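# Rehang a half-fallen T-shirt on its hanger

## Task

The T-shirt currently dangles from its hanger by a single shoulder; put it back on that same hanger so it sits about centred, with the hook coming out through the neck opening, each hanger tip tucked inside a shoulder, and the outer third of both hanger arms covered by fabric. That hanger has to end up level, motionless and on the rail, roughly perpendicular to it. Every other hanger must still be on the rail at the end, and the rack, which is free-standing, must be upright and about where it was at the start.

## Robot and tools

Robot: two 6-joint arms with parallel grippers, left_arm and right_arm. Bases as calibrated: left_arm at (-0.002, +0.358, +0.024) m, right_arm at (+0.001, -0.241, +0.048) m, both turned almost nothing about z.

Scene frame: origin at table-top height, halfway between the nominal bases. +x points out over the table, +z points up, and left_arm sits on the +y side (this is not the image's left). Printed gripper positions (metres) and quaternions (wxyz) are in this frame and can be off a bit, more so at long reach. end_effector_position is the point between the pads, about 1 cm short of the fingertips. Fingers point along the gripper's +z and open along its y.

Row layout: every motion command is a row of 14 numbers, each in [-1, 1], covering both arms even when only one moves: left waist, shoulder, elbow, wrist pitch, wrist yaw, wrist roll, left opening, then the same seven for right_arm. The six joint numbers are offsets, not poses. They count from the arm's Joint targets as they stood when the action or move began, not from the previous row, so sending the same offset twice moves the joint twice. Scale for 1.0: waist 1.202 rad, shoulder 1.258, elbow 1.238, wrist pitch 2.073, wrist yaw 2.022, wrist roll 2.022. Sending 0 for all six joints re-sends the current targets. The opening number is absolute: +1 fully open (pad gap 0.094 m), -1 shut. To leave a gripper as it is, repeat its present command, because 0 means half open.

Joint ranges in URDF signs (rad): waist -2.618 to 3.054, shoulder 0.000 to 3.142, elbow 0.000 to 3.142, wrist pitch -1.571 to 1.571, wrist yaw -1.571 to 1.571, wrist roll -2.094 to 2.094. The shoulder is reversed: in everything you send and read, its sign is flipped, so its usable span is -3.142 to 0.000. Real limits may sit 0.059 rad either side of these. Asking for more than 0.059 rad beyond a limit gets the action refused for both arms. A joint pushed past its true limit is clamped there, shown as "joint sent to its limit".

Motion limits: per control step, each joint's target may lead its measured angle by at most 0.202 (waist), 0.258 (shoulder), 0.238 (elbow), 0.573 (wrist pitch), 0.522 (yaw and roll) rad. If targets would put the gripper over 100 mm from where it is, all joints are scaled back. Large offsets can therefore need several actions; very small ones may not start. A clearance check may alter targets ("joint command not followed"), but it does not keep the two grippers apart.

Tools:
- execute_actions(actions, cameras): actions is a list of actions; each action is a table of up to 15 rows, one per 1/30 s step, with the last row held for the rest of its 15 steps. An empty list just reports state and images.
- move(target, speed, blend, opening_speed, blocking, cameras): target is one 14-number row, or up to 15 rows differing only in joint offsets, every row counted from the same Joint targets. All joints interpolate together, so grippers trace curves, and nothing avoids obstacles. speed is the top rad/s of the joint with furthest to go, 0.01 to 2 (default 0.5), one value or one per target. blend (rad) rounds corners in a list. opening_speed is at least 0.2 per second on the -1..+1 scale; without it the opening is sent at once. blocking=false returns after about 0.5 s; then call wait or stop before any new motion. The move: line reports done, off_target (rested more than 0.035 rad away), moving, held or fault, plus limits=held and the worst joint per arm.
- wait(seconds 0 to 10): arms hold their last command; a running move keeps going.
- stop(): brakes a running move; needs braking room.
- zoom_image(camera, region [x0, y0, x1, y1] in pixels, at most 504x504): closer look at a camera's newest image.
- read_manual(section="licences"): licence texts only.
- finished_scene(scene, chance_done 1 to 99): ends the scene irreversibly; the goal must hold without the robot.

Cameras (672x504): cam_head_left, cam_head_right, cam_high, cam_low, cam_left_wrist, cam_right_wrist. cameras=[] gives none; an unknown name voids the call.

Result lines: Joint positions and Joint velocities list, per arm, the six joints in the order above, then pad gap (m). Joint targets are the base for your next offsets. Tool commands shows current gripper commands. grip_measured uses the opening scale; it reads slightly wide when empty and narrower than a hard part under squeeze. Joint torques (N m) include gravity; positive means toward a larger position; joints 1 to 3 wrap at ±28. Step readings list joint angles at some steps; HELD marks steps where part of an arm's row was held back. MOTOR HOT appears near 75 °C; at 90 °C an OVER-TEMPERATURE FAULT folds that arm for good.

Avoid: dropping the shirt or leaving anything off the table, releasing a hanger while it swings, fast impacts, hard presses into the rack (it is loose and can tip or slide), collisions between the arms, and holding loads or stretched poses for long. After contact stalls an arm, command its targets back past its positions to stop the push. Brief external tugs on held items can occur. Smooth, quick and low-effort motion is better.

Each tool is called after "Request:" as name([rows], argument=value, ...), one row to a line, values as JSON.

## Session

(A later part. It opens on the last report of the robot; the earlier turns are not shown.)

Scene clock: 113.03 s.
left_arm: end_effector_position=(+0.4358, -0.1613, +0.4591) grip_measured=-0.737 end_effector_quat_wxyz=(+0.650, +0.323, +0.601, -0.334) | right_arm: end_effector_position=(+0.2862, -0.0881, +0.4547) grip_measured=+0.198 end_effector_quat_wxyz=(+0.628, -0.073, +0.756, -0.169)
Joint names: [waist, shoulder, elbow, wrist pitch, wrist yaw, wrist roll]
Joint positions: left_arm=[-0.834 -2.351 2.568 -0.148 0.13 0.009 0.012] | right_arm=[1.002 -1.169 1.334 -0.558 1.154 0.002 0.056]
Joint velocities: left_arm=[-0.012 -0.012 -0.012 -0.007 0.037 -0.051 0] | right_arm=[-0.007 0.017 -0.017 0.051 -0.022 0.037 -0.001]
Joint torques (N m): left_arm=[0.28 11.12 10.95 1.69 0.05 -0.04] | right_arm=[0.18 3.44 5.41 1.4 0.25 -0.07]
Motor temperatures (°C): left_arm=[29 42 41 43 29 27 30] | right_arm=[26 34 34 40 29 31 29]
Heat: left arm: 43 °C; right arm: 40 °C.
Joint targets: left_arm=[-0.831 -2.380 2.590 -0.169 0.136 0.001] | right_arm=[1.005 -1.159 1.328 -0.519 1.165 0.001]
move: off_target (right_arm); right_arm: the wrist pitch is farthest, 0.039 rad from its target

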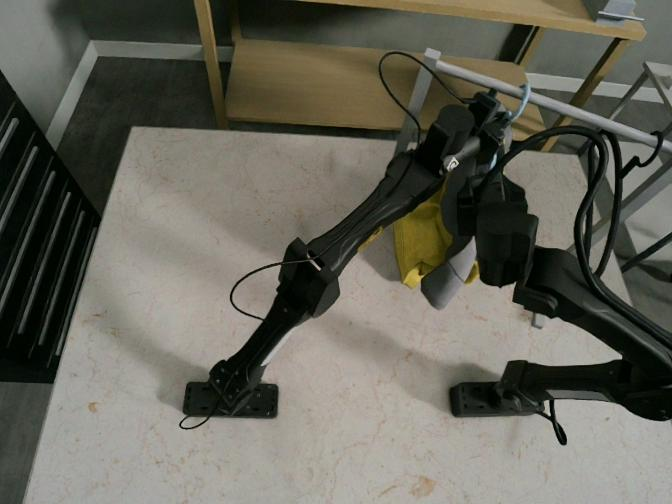

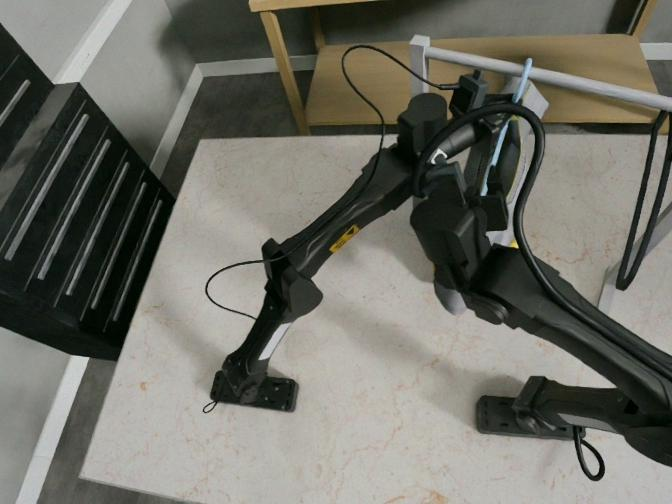

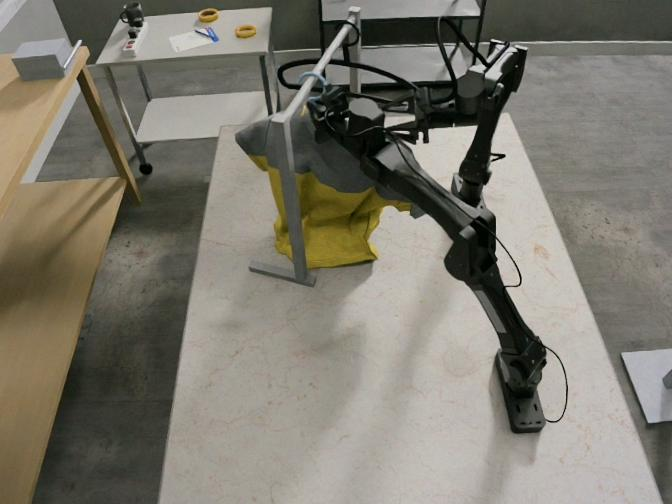

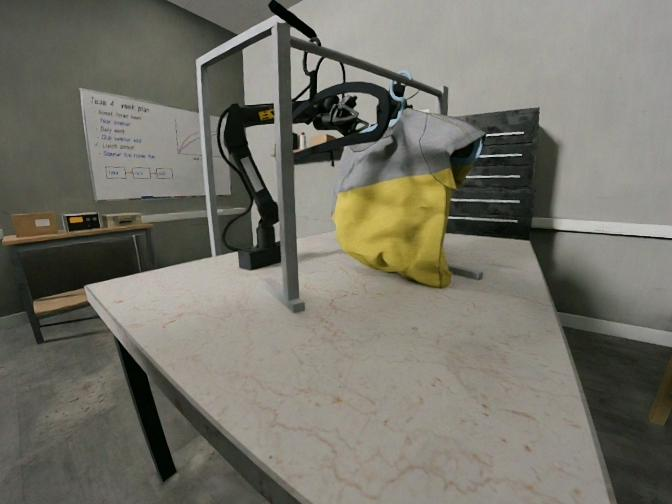

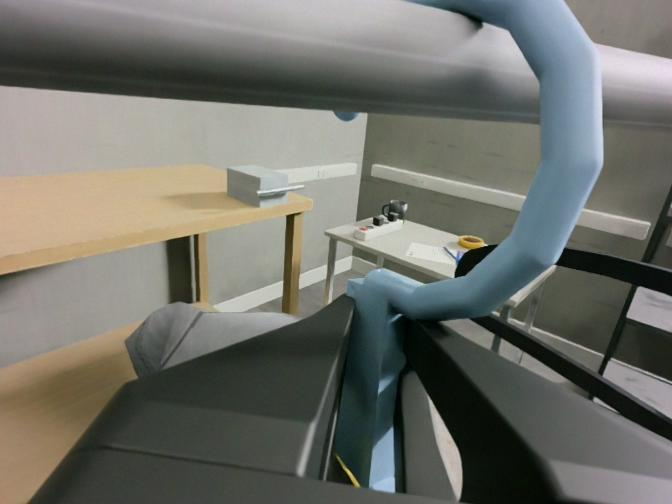

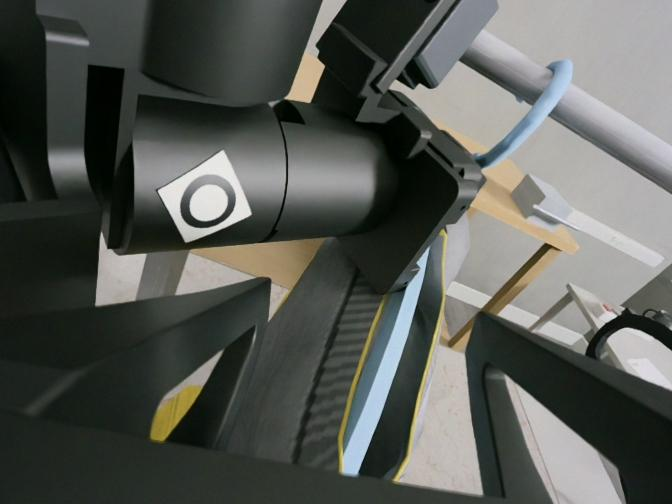

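Request:
execute_actions(actions=[], cameras=["cam_head_right","cam_right_wrist","cam_high","cam_low"])

Request:
zoom_image(camera="cam_head_right", region=[380, 60, 600, 330])

Scene clock: 113.93 s.
left_arm: end_effector_position=(+0.4358, -0.1613, +0.4591) grip_measured=-0.737 end_effector_quat_wxyz=(+0.650, +0.323, +0.601, -0.334) | right_arm: end_effector_position=(+0.2862, -0.0881, +0.4547) grip_measured=+0.198 end_effector_quat_wxyz=(+0.628, -0.073, +0.756, -0.169)
Joint names: [waist, shoulder, elbow, wrist pitch, wrist yaw, wrist roll]
Joint positions: left_arm=[-0.834 -2.351 2.568 -0.148 0.13 0.009 0.012] | right_arm=[1.002 -1.169 1.334 -0.558 1.154 0.002 0.056]
Joint velocities: left_arm=[-0.002 0.007 -0.012 -0.037 0.037 -0.022 0] | right_arm=[-0.007 0.017 0.007 -0.081 0.022 -0.007 0]
Joint torques (N m): left_arm=[0.31 11.1 10.76 1.68 0.06 -0.01] | right_arm=[0.18 3.41 5.44 1.39 0.25 -0.07]
Motor temperatures (°C): left_arm=[29 42 41 43 29 27 30] | right_arm=[26 34 34 40 29 31 29]
Heat: left arm: 43 °C; right arm: 40 °C.
Joint targets: left_arm=[-0.831 -2.380 2.590 -0.169 0.136 0.001] | right_arm=[1.005 -1.159 1.328 -0.519 1.165 0.001]
Tool commands: left_gripper/opening=-0.9 right_gripper/opening=+0.2
Images, in order (width x height): cam_head_right 672x504, cam_high 672x504, cam_low 672x504, cam_right_wrist 672x504.

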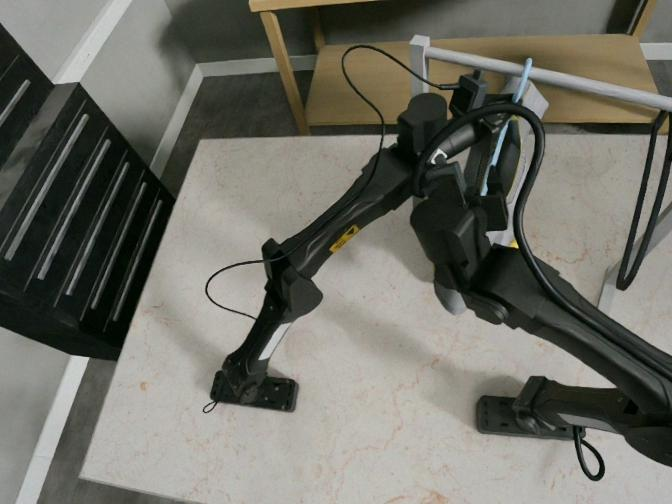

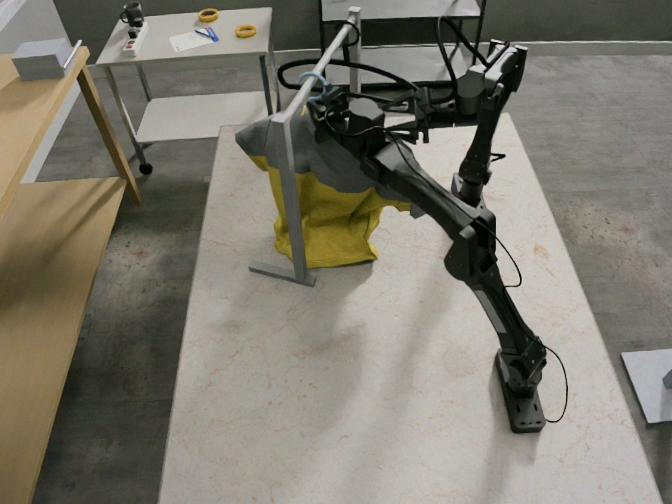

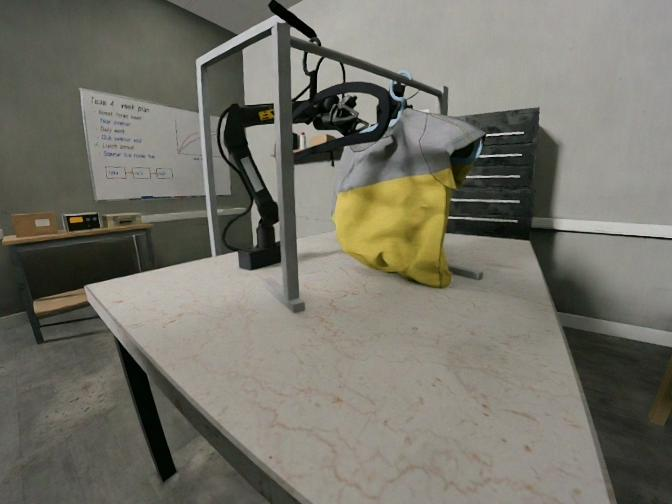

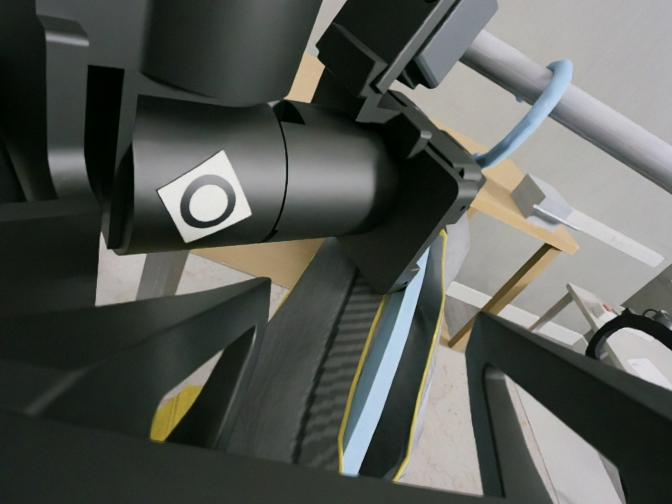

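Scaled by 1.867 from the camera's 672x504 image, which has a finer 960x720 frame.

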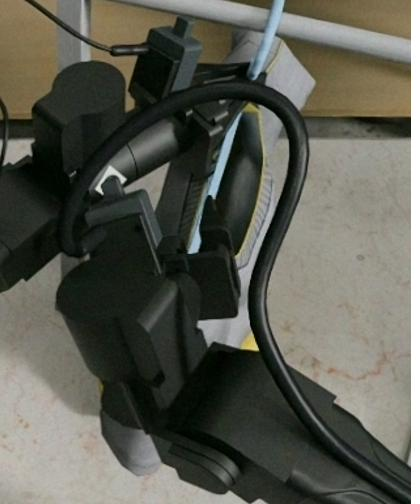

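Request:
move(target=[0,0,0,0,0,0,-0.9,0,0.054,-0.23,0.105,0,0,0.2], speed=0.25, cameras=["cam_right_wrist","cam_head_right"])

Request:
zoom_image(camera="cam_head_right", region=[380, 60, 600, 330])

Scene clock: 115.77 s.
left_arm: end_effector_position=(+0.4349, -0.1619, +0.4591) grip_measured=-0.737 end_effector_quat_wxyz=(+0.649, +0.326, +0.600, -0.336) | right_arm: end_effector_position=(+0.2867, -0.0877, +0.3975) grip_measured=+0.198 end_effector_quat_wxyz=(+0.629, -0.072, +0.755, -0.170)
Joint names: [waist, shoulder, elbow, wrist pitch, wrist yaw, wrist roll]
Joint positions: left_arm=[-0.834 -2.351 2.568 -0.148 0.136 0.011 0.012] | right_arm=[1.002 -1.106 1.059 -0.34 1.157 -0.002 0.056]
Joint velocities: left_arm=[-0.007 0.002 -0.002 0.066 0.066 0.007 0] | right_arm=[-0.007 0.002 -0.022 -0.007 0.051 0.037 -0.001]
Joint torques (N m): left_arm=[0.2 10.97 10.86 1.71 0.06 -0.11] | right_arm=[0.18 3.75 5.09 1.38 0.22 -0.05]
Motor temperatures (°C): left_arm=[29 42 41 42 29 27 30] | right_arm=[26 34 34 40 29 31 29]
Heat: left arm: 42 °C; right arm: 40 °C.
Joint targets: left_arm=[-0.831 -2.380 2.590 -0.169 0.136 0.001] | right_arm=[1.005 -1.091 1.043 -0.301 1.165 0.001]
move: off_target (right_arm); right_arm: the wrist pitch is farthest, 0.039 rad from its target
Images, in order (width x height): cam_head_right 672x504, cam_right_wrist 672x504.

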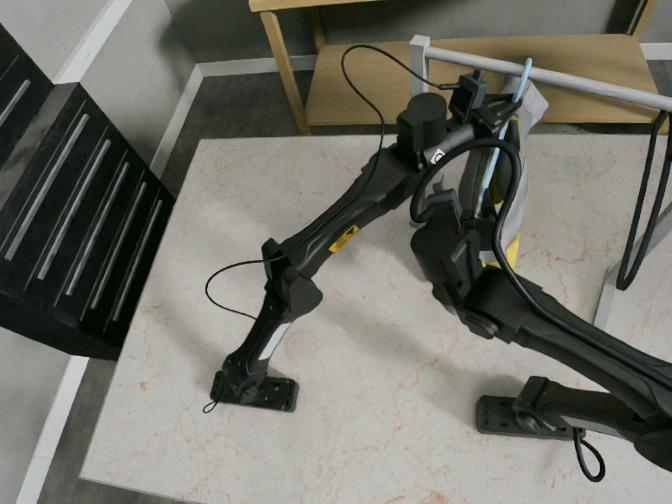

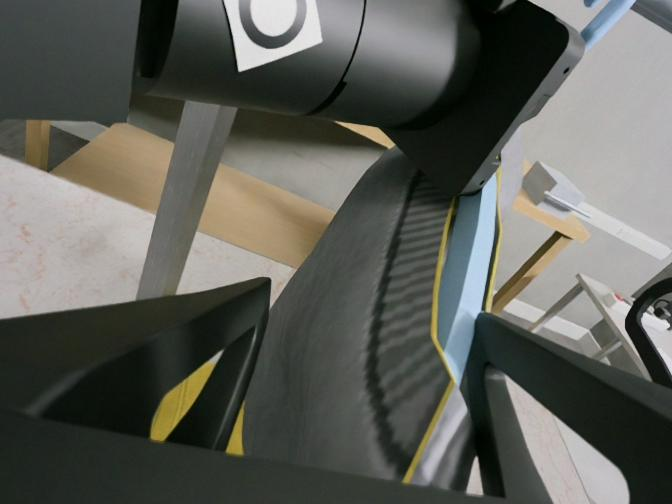

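Scaled by 1.867 from the camera's 672x504 image, which has a finer 960x720 frame.

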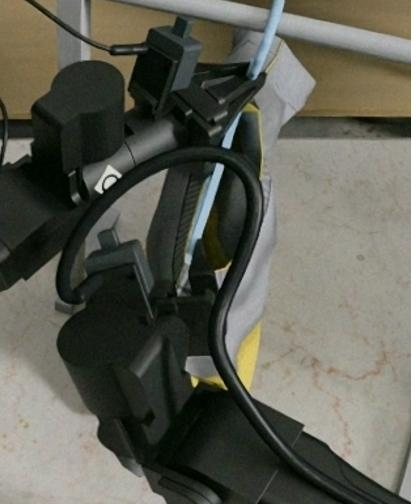

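Request:
move(target=[0,0,0,0,0,0,-0.9,0,0,0,0,0,0,-0.8], opening_speed=0.6, cameras=["cam_right_wrist","cam_head_right"])

Request:
zoom_image(camera="cam_head_right", region=[380, 60, 600, 330])

Scene clock: 118.13 s.
left_arm: end_effector_position=(+0.4422, -0.1564, +0.4592) grip_measured=-0.737 end_effector_quat_wxyz=(+0.652, +0.306, +0.610, -0.331) | right_arm: end_effector_position=(+0.2866, -0.1077, +0.4091) grip_measured=-0.795 end_effector_quat_wxyz=(+0.643, -0.005, +0.744, -0.183)
Joint names: [waist, shoulder, elbow, wrist pitch, wrist yaw, wrist roll]
Joint positions: left_arm=[-0.83 -2.351 2.568 -0.148 0.101 -0.012 0.012] | right_arm=[0.986 -1.101 1.059 -0.303 1.252 0.044 0.01]
Joint velocities: left_arm=[-0.007 0.007 0.002 -0.022 0.066 -0.022 -0.001] | right_arm=[-0.012 0.007 -0.007 -0.037 -0.022 -0.051 0.001]
Joint torques (N m): left_arm=[-0.31 11.15 10.86 1.67 0.32 0.12] | right_arm=[1.4 3.18 5.08 1 -0.67 -0.46]
Motor temperatures (°C): left_arm=[29 42 41 42 29 27 30] | right_arm=[26 34 34 40 29 31 29]
Heat: left arm: 42 °C; right arm: 40 °C.
Joint targets: left_arm=[-0.831 -2.380 2.590 -0.169 0.136 0.001] | right_arm=[1.005 -1.091 1.043 -0.301 1.165 0.001]
move: off_target (right_arm); right_arm: the wrist yaw is farthest, 0.087 rad from its target
Images, in order (width x height): cam_head_right 672x504, cam_right_wrist 672x504.

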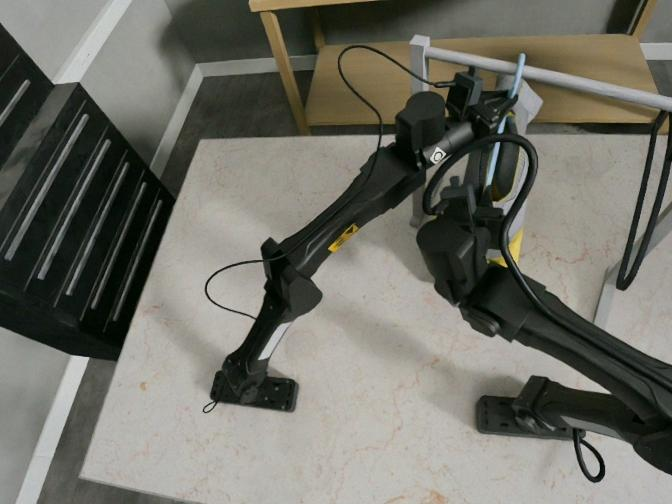

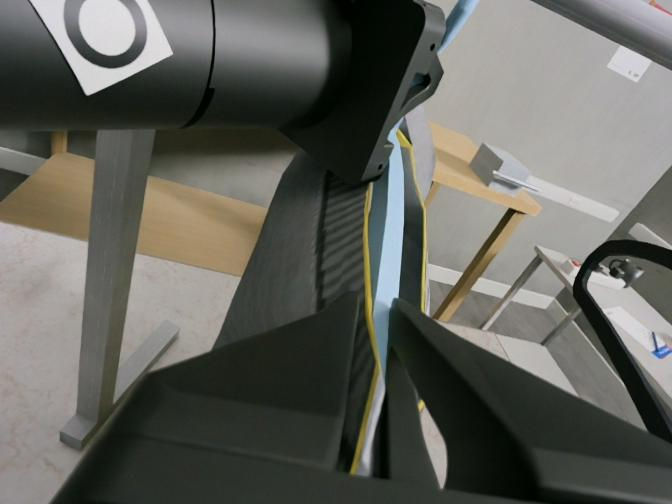

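Scaled by 1.867 from the camera's 672x504 image, which has a finer 960x720 frame.

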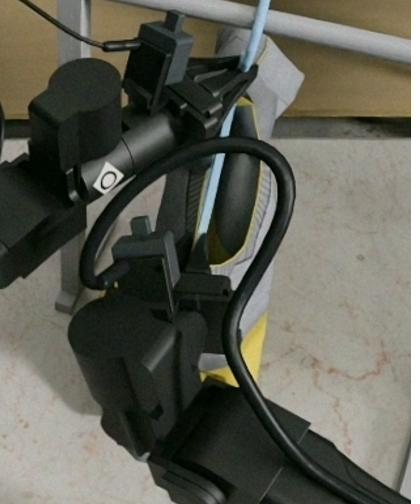

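Request:
move([
  [0,0,0,0,0,0,-0.9,0,-0.054,0.23,-0.105,0,0,0.2],
  [0,0,0,0,0,0,-0.9,0.0636,0.001,0.13,-0.08,0.0549,0,0.2],
  [0,0,0,0,0,0,-0.9,0.0636,0.055,-0.0995,0.0256,0.0549,0,0.2],
], speed=0.25, cameras=["cam_right_wrist","cam_head_right"])

Request:
zoom_image(camera="cam_head_right", region=[380, 60, 600, 330])

Scene clock: 122.37 s.
left_arm: end_effector_position=(+0.4404, -0.1577, +0.4591) grip_measured=-0.737 end_effector_quat_wxyz=(+0.650, +0.310, +0.608, -0.335) | right_arm: end_effector_position=(+0.2673, -0.0941, +0.3788) grip_measured=+0.198 end_effector_quat_wxyz=(+0.637, -0.071, +0.745, -0.184)
Joint names: [waist, shoulder, elbow, wrist pitch, wrist yaw, wrist roll]
Joint positions: left_arm=[-0.83 -2.351 2.568 -0.148 0.113 -0.012 0.012] | right_arm=[1.077 -1.043 0.933 -0.288 1.254 0.003 0.056]
Joint velocities: left_arm=[-0.012 -0.007 0.002 -0.037 -0.095 0.066 0.001] | right_arm=[0.002 0.022 0.002 -0.095 -0.037 0.007 -0.002]
Joint torques (N m): left_arm=[-0.14 11.08 11.06 1.73 0.21 0.1] | right_arm=[0.35 3.84 5.31 1.36 0.36 -0.1]
Motor temperatures (°C): left_arm=[29 42 41 42 29 27 30] | right_arm=[26 34 34 40 29 31 29]
Heat: left arm: 42 °C; right arm: 40 °C.
Joint targets: left_arm=[-0.831 -2.380 2.590 -0.169 0.136 0.001] | right_arm=[1.081 -1.021 0.920 -0.248 1.276 0.001]
move: off_target (right_arm); right_arm: the wrist pitch is farthest, 0.040 rad from its target
Images, in order (width x height): cam_head_right 672x504, cam_right_wrist 672x504.

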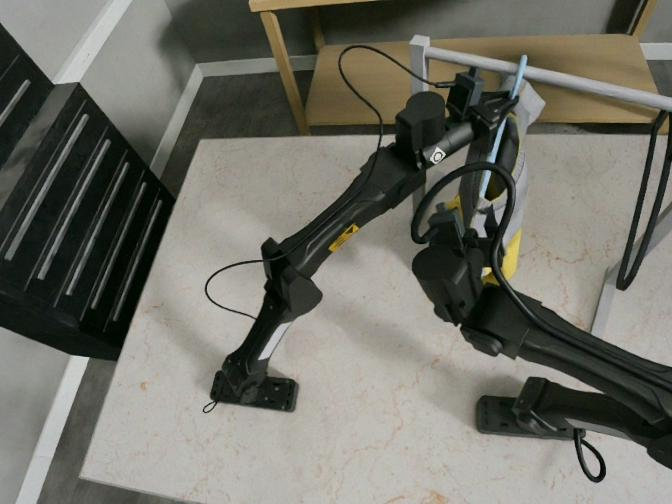

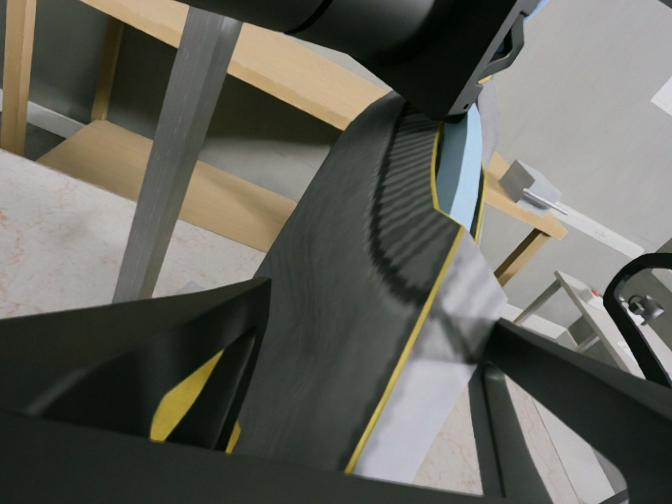

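Scaled by 1.867 from the camera's 672x504 image, which has a finer 960x720 frame.

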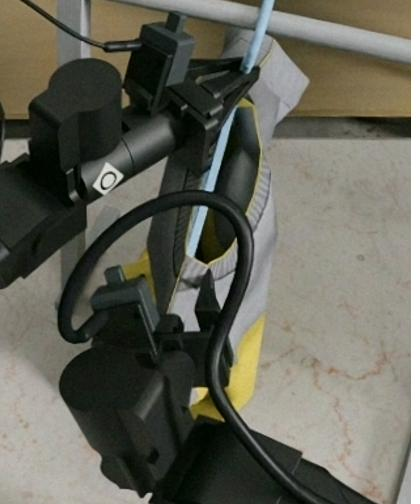

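Request:
move(target=[0,0,0,0,0,0,-0.9,0,0,0,0,0,0,-0.75], opening_speed=0.6, cameras=["cam_right_wrist","cam_head_right"])

Request:
zoom_image(camera="cam_head_right", region=[380, 60, 600, 330])

Scene clock: 124.77 s.
left_arm: end_effector_position=(+0.4444, -0.1547, +0.4596) grip_measured=-0.737 end_effector_quat_wxyz=(+0.646, +0.287, +0.619, -0.342) | right_arm: end_effector_position=(+0.2661, -0.1025, +0.3894) grip_measured=-0.746 end_effector_quat_wxyz=(+0.655, -0.011, +0.737, -0.167)
Joint names: [waist, shoulder, elbow, wrist pitch, wrist yaw, wrist roll]
Joint positions: left_arm=[-0.829 -2.351 2.568 -0.147 0.087 -0.06 0.012] | right_arm=[1.077 -1.037 0.933 -0.236 1.311 0.064 0.012]
Joint velocities: left_arm=[0.012 0.002 0.007 -0.007 -0.007 -0.022 -0.001] | right_arm=[0.007 0.002 0.012 -0.007 0.007 0.037 0]
Joint torques (N m): left_arm=[-0.1 11 10.91 1.7 0.54 0.63] | right_arm=[0.34 3.25 5.19 0.85 -0.14 -0.66]
Motor temperatures (°C): left_arm=[29 42 41 42 29 27 30] | right_arm=[26 34 34 40 29 31 29]
Heat: left arm: 42 °C; right arm: 40 °C.
Joint targets: left_arm=[-0.831 -2.380 2.590 -0.169 0.136 0.001] | right_arm=[1.081 -1.022 0.920 -0.248 1.276 0.001]
move: off_target (left_arm, right_arm); left_arm: the wrist roll is farthest, 0.061 rad from its target; right_arm: the wrist roll is farthest, 0.063 rad from its target
Images, in order (width x height): cam_head_right 672x504, cam_right_wrist 672x504.

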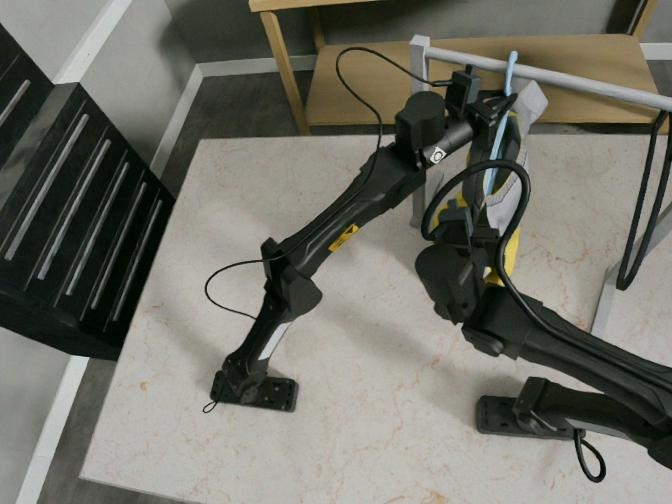

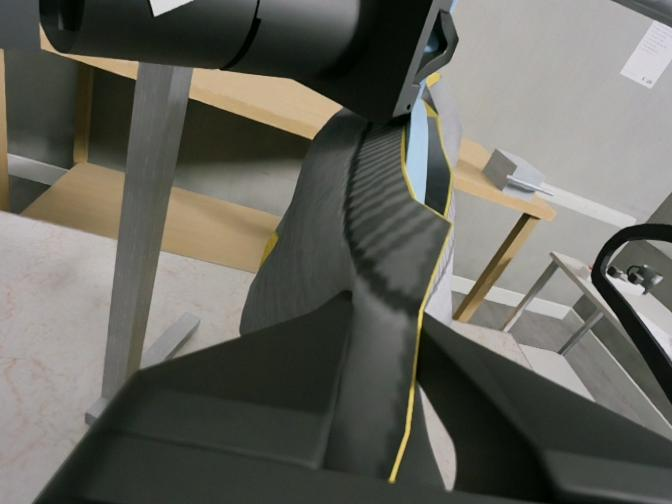

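Scaled by 1.867 from the camera's 672x504 image, which has a finer 960x720 frame.

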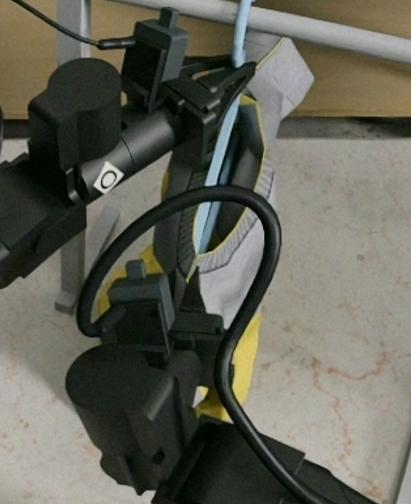

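Request:
move(target=[0,0,0,0,0,0,-0.9,-0.2106,-0.0704,0.1795,-0.0644,-0.1306,0,-0.78], speed=0.15, cameras=["cam_right_wrist","cam_head_right","cam_low","cam_high"])

Request:
zoom_image(camera="cam_head_right", region=[380, 60, 600, 330])

Request:
zoom_image(camera="cam_low", region=[300, 60, 500, 210])

Scene clock: 127.47 s.
left_arm: end_effector_position=(+0.4768, -0.1222, +0.4763) grip_measured=-0.737 end_effector_quat_wxyz=(+0.687, +0.235, +0.616, -0.307) | right_arm: end_effector_position=(+0.3054, -0.1075, +0.3903) grip_measured=-0.777 end_effector_quat_wxyz=(+0.610, -0.047, +0.778, -0.141)
Joint names: [waist, shoulder, elbow, wrist pitch, wrist yaw, wrist roll]
Joint positions: left_arm=[-0.786 -2.351 2.575 -0.092 -0.006 -0.055 0.012] | right_arm=[0.866 -1.096 1.078 -0.398 1.007 0.069 0.01]
Joint velocities: left_arm=[0.012 0.012 0.002 -0.007 0.081 -0.037 0] | right_arm=[0.007 0.017 -0.007 0.007 0.022 0.095 0.008]
Joint torques (N m): left_arm=[-4.04 10.96 10.24 1.14 1.57 0.58] | right_arm=[-2.99 1.1 10.92 1.24 0.17 -0.69]
Motor temperatures (°C): left_arm=[29 43 41 42 29 27 30] | right_arm=[26 34 34 39 29 31 29]
Heat: left arm: 43 °C; right arm: 39 °C.
Joint targets: left_arm=[-0.831 -2.380 2.591 -0.169 0.136 0.001] | right_arm=[0.828 -1.110 1.142 -0.382 1.012 0.001]
move: off_target (left_arm, right_arm); left_arm: the wrist yaw is farthest, 0.142 rad from its target; right_arm: the wrist roll is farthest, 0.068 rad from its target
Images, in order (width x height): cam_head_right 672x504, cam_high 672x504, cam_low 672x504, cam_right_wrist 672x504.

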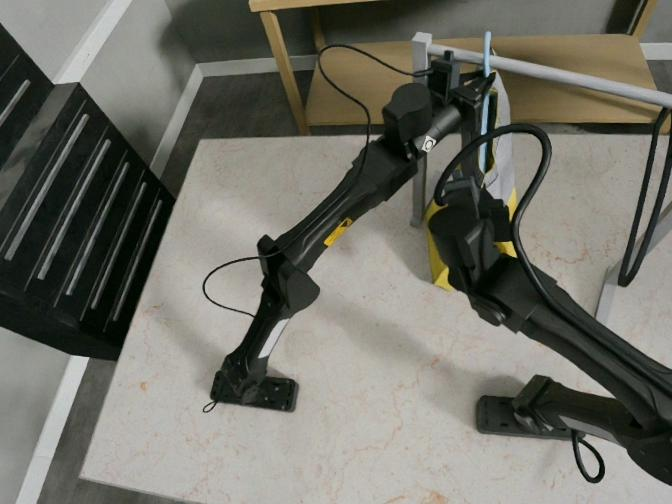

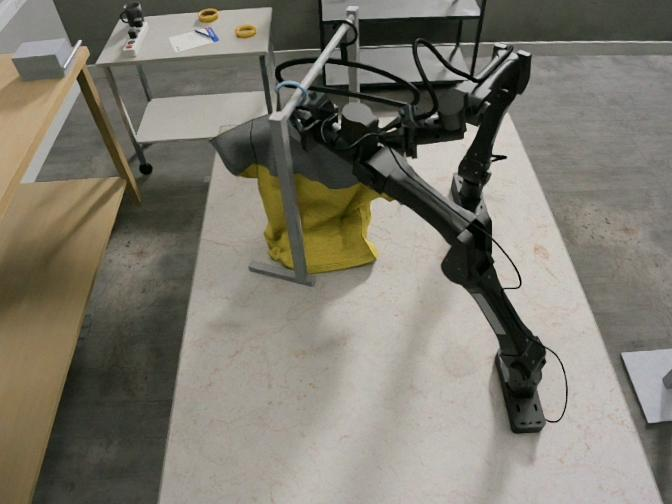

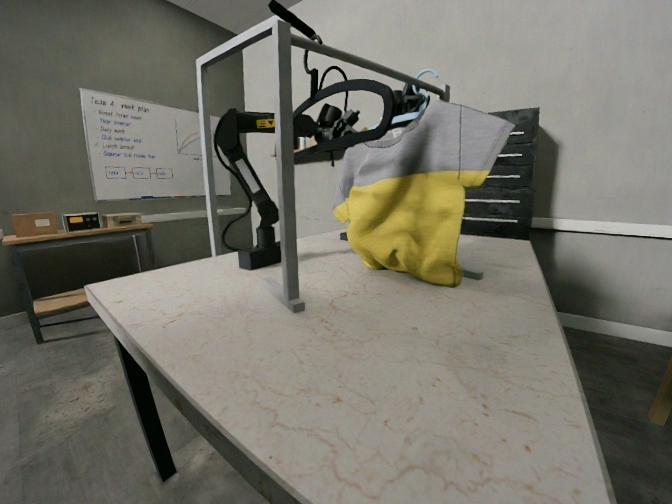

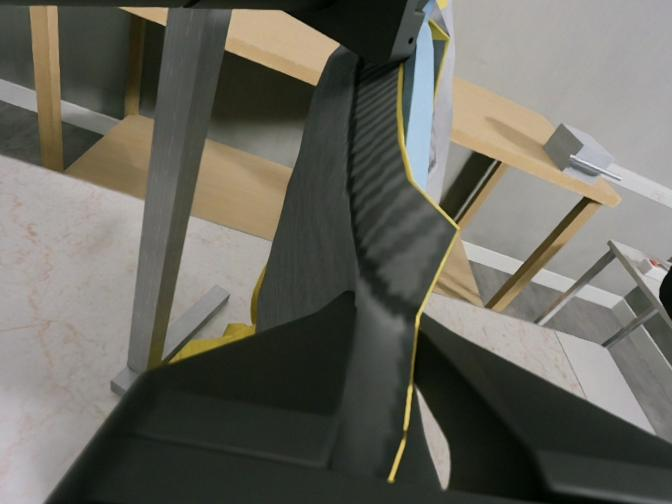

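Scaled by 1.867 from the camera's 672x504 image, which has a finer 960x720 frame.

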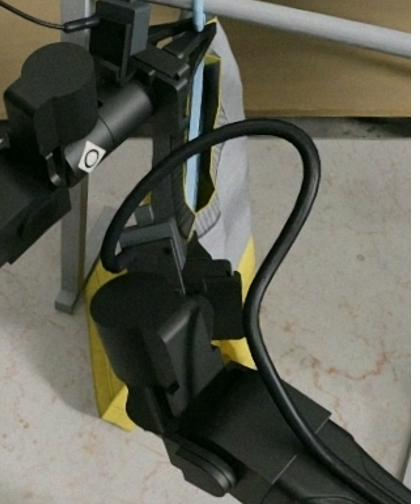

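Scaled by 2.520 from the camera's 672x504 image, which has a finer 960x720 frame.

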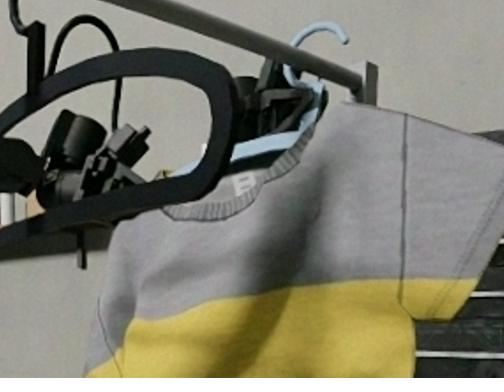

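Request:
move(target=[0,0,0,0,0,0,-0.9,0,0,0,0,0,0,-0.75], opening_speed=0.2, cameras=["cam_right_wrist"])

Request:
move(target=[0,0,0,0,0,0,-0.9,0,0,0,0,0,0,-0.72], opening_speed=0.2, cameras=["cam_right_wrist","cam_low","cam_head_right"])

Request:
zoom_image(camera="cam_head_right", region=[380, 60, 600, 330])

Request:
zoom_image(camera="cam_low", region=[300, 60, 500, 210])

Scene clock: 128.43 s.
left_arm: end_effector_position=(+0.4768, -0.1222, +0.4763) grip_measured=-0.737 end_effector_quat_wxyz=(+0.688, +0.236, +0.615, -0.305) | right_arm: end_effector_position=(+0.3069, -0.1049, +0.3886) grip_measured=-0.745 end_effector_quat_wxyz=(+0.608, -0.053, +0.780, -0.139)
Joint names: [waist, shoulder, elbow, wrist pitch, wrist yaw, wrist roll]
Joint positions: left_arm=[-0.786 -2.351 2.575 -0.092 -0.006 -0.05 0.012] | right_arm=[0.863 -1.102 1.082 -0.4 0.992 0.066 0.012]
Joint velocities: left_arm=[0.017 0.017 0.002 -0.022 -0.007 0.007 0] | right_arm=[0.017 -0.002 -0.002 -0.037 -0.022 -0.022 0]
Joint torques (N m): left_arm=[-4.04 11.02 10.39 1.16 1.58 0.53] | right_arm=[-2.69 1.72 10.71 1.25 0.33 -0.68]
Motor temperatures (°C): left_arm=[29 43 41 42 29 27 30] | right_arm=[26 34 35 39 29 31 29]
Heat: left arm: 43 °C; right arm: 39 °C.
Joint targets: left_arm=[-0.831 -2.380 2.591 -0.169 0.136 0.001] | right_arm=[0.828 -1.110 1.142 -0.382 1.012 0.001]
move: off_target (left_arm, right_arm); left_arm: the wrist yaw is farthest, 0.142 rad from its target; right_arm: the wrist roll is farthest, 0.065 rad from its target
Images, in order (width x height): cam_right_wrist 672x504.

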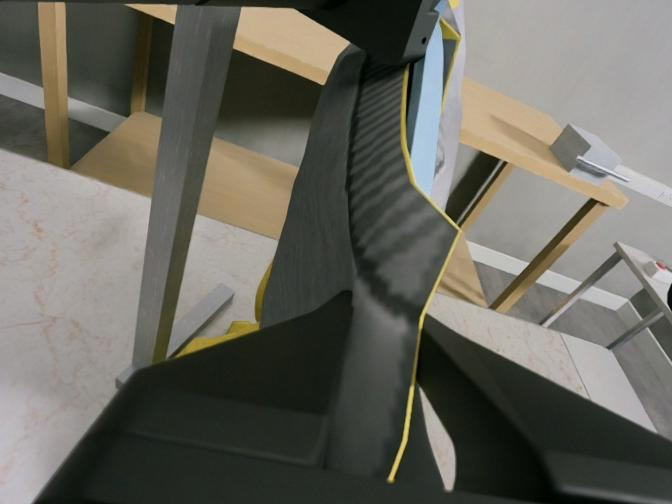

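Scene clock: 128.93 s.
left_arm: end_effector_position=(+0.4749, -0.1240, +0.4763) grip_measured=-0.737 end_effector_quat_wxyz=(+0.688, +0.240, +0.613, -0.304) | right_arm: end_effector_position=(+0.3076, -0.1050, +0.3881) grip_measured=-0.717 end_effector_quat_wxyz=(+0.606, -0.058, +0.781, -0.140)
Joint names: [waist, shoulder, elbow, wrist pitch, wrist yaw, wrist roll]
Joint positions: left_arm=[-0.79 -2.351 2.575 -0.092 -0.005 -0.041 0.012] | right_arm=[0.859 -1.102 1.082 -0.4 0.984 0.055 0.013]
Joint velocities: left_arm=[-0.022 0.002 -0.002 0.037 0.007 -0.007 -0.001] | right_arm=[-0.022 0.012 0.002 -0.022 -0.007 0.051 0.001]
Joint torques (N m): left_arm=[-3.99 11.11 10.22 1.13 1.59 0.45] | right_arm=[-2.37 1.72 10.71 1.25 0.42 -0.57]
Motor temperatures (°C): left_arm=[29 43 41 42 29 27 30] | right_arm=[26 34 35 39 29 31 29]
Heat: left arm: 43 °C; right arm: 39 °C.
Joint targets: left_arm=[-0.831 -2.380 2.591 -0.169 0.136 0.001] | right_arm=[0.828 -1.110 1.142 -0.382 1.012 0.001]
move: off_target (left_arm, right_arm); left_arm: the wrist yaw is farthest, 0.141 rad from its target; right_arm: the elbow is farthest, 0.060 rad from its target
Images, in order (width x height): cam_head_right 672x504, cam_low 672x504, cam_right_wrist 672x504.

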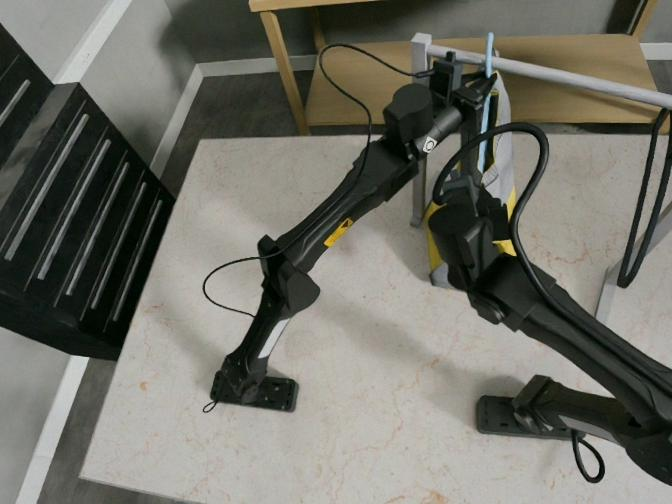

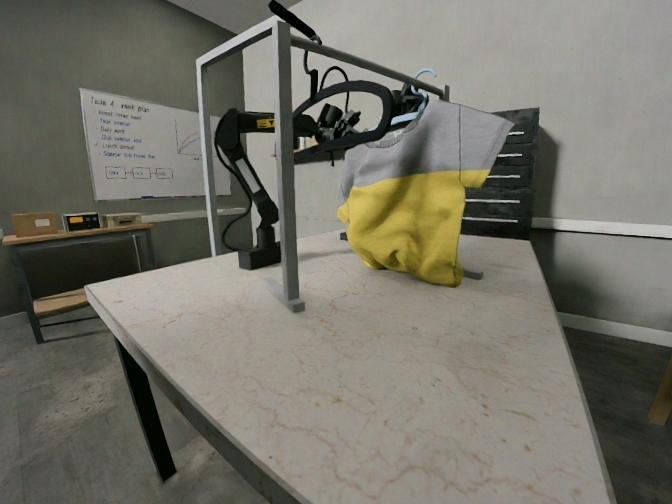

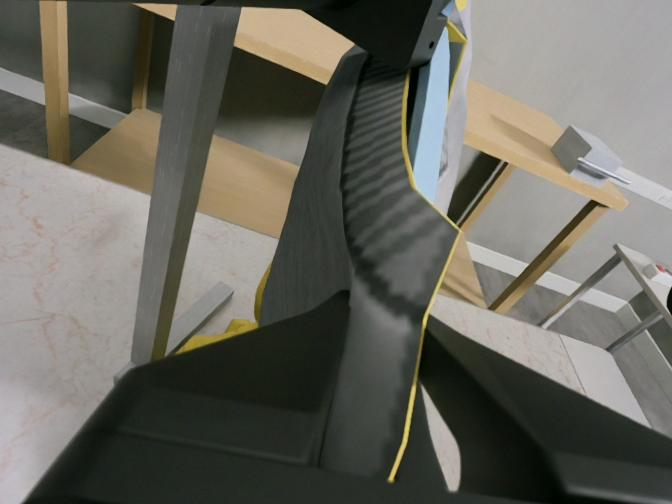

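Scaled by 1.867 from the camera's 672x504 image, which has a finer 960x720 frame.

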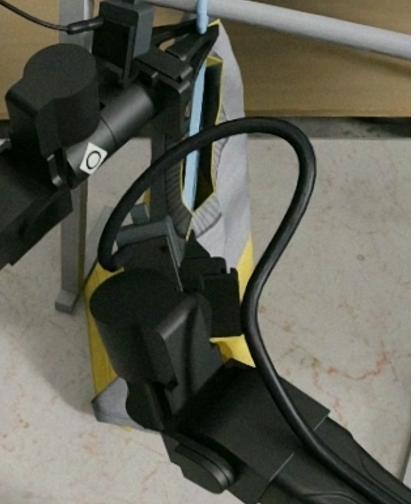

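Scaled by 2.520 from the camera's 672x504 image, which has a finer 960x720 frame.

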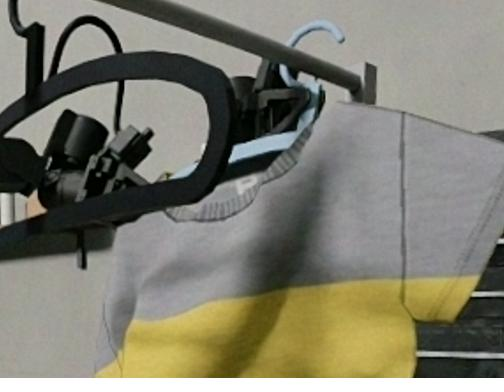

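Request:
move(target=[0,0,0,0,0,0,-0.9,0,0,0,0,0,0,-0.67], opening_speed=0.2, cameras=["cam_right_wrist"])

Request:
move(target=[0,0,0,0,0,0,-0.9,0,0,0,0,0,0,-0.6], opening_speed=0.2, cameras=["cam_right_wrist","cam_low","cam_head_right"])

Request:
zoom_image(camera="cam_head_right", region=[380, 60, 600, 330])

Request:
zoom_image(camera="cam_low", region=[300, 60, 500, 210])

Scene clock: 129.70 s.
left_arm: end_effector_position=(+0.4676, -0.1311, +0.4763) grip_measured=-0.737 end_effector_quat_wxyz=(+0.687, +0.252, +0.609, -0.307) | right_arm: end_effector_position=(+0.3094, -0.1065, +0.3899) grip_measured=-0.669 end_effector_quat_wxyz=(+0.606, -0.058, +0.780, -0.144)
Joint names: [waist, shoulder, elbow, wrist pitch, wrist yaw, wrist roll]
Joint positions: left_arm=[-0.802 -2.351 2.575 -0.092 0.007 -0.029 0.012] | right_arm=[0.85 -1.106 1.089 -0.4 0.982 0.046 0.016]
Joint velocities: left_arm=[0.022 -0.002 -0.012 -0.022 -0.022 -0.022 0] | right_arm=[-0.012 -0.002 0.017 -0.037 -0.081 -0.022 -0.001]
Joint torques (N m): left_arm=[-2.63 11.04 10.24 1.12 1.4 0.29] | right_arm=[-1.74 2.11 10.13 1.26 0.43 -0.48]
Motor temperatures (°C): left_arm=[29 43 41 42 29 27 30] | right_arm=[26 34 35 39 29 31 29]
Heat: left arm: 43 °C; right arm: 39 °C.
Joint targets: left_arm=[-0.831 -2.380 2.591 -0.169 0.136 0.001] | right_arm=[0.828 -1.110 1.142 -0.382 1.012 0.001]
move: off_target (left_arm, right_arm); left_arm: the wrist yaw is farthest, 0.129 rad from its target; right_arm: the elbow is farthest, 0.053 rad from its target
Images, in order (width x height): cam_right_wrist 672x504.

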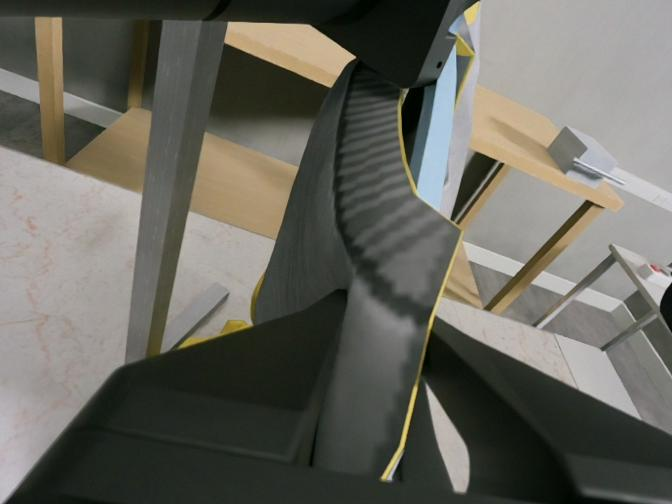

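Scene clock: 130.27 s.
left_arm: end_effector_position=(+0.4618, -0.1373, +0.4722) grip_measured=-0.737 end_effector_quat_wxyz=(+0.679, +0.266, +0.610, -0.311) | right_arm: end_effector_position=(+0.3097, -0.1068, +0.3915) grip_measured=-0.600 end_effector_quat_wxyz=(+0.606, -0.060, +0.779, -0.146)
Joint names: [waist, shoulder, elbow, wrist pitch, wrist yaw, wrist roll]
Joint positions: left_arm=[-0.809 -2.351 2.575 -0.108 0.029 -0.021 0.012] | right_arm=[0.849 -1.106 1.093 -0.398 0.982 0.035 0.019]
Joint velocities: left_arm=[0.007 0.012 0.002 0.037 0.066 0.007 0.001] | right_arm=[0.002 -0.002 0.002 -0.051 -0.022 -0.037 0]
Joint torques (N m): left_arm=[-1.95 11.03 10.09 1.34 1.17 0.24] | right_arm=[-1.61 2.13 9.84 1.26 0.42 -0.35]
Motor temperatures (°C): left_arm=[29 42 41 42 29 27 30] | right_arm=[26 34 35 39 29 31 29]
Heat: left arm: 42 °C; right arm: 39 °C.
Joint targets: left_arm=[-0.831 -2.380 2.591 -0.169 0.136 0.001] | right_arm=[0.828 -1.110 1.142 -0.382 1.012 0.001]
move: off_target (left_arm, right_arm); left_arm: the wrist yaw is farthest, 0.107 rad from its target; right_arm: the elbow is farthest, 0.049 rad from its target
Images, in order (width x height): cam_head_right 672x504, cam_low 672x504, cam_right_wrist 672x504.

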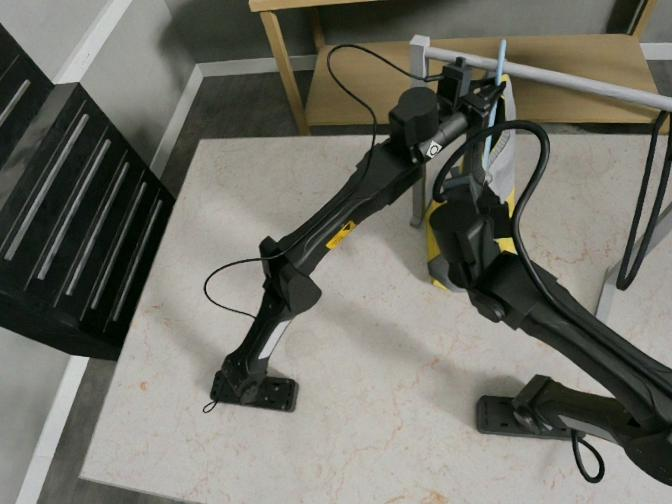

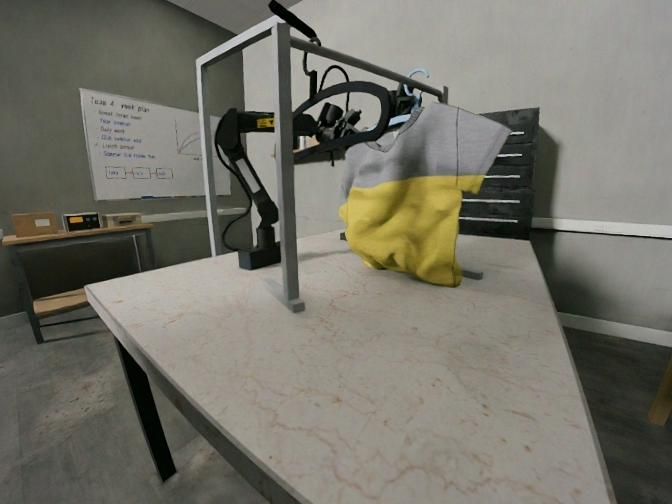

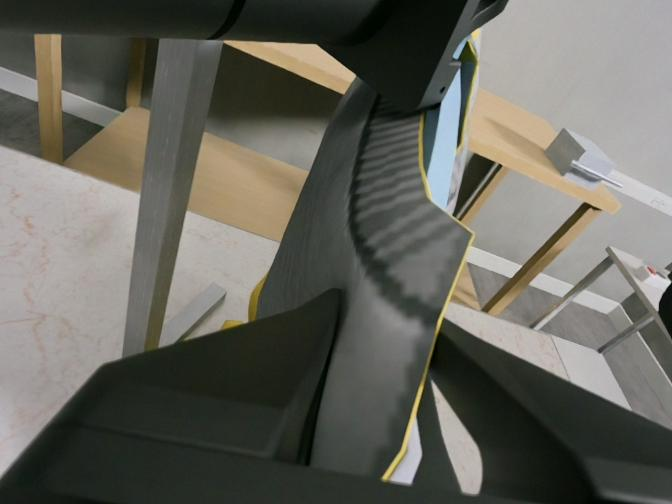

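Scaled by 1.867 from the camera's 672x504 image, which has a finer 960x720 frame.

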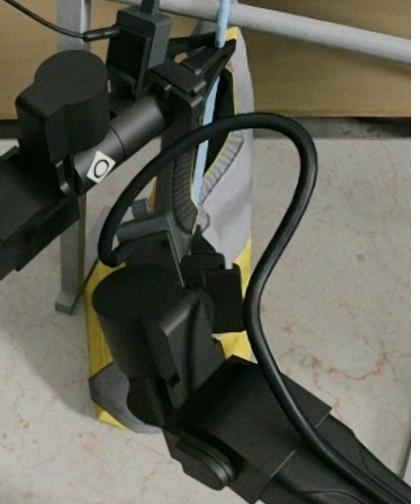

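Scaled by 2.520 from the camera's 672x504 image, which has a finer 960x720 frame.

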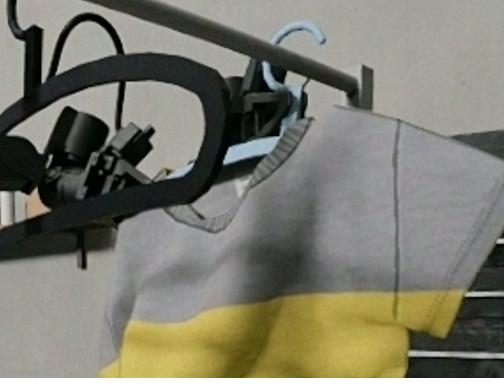

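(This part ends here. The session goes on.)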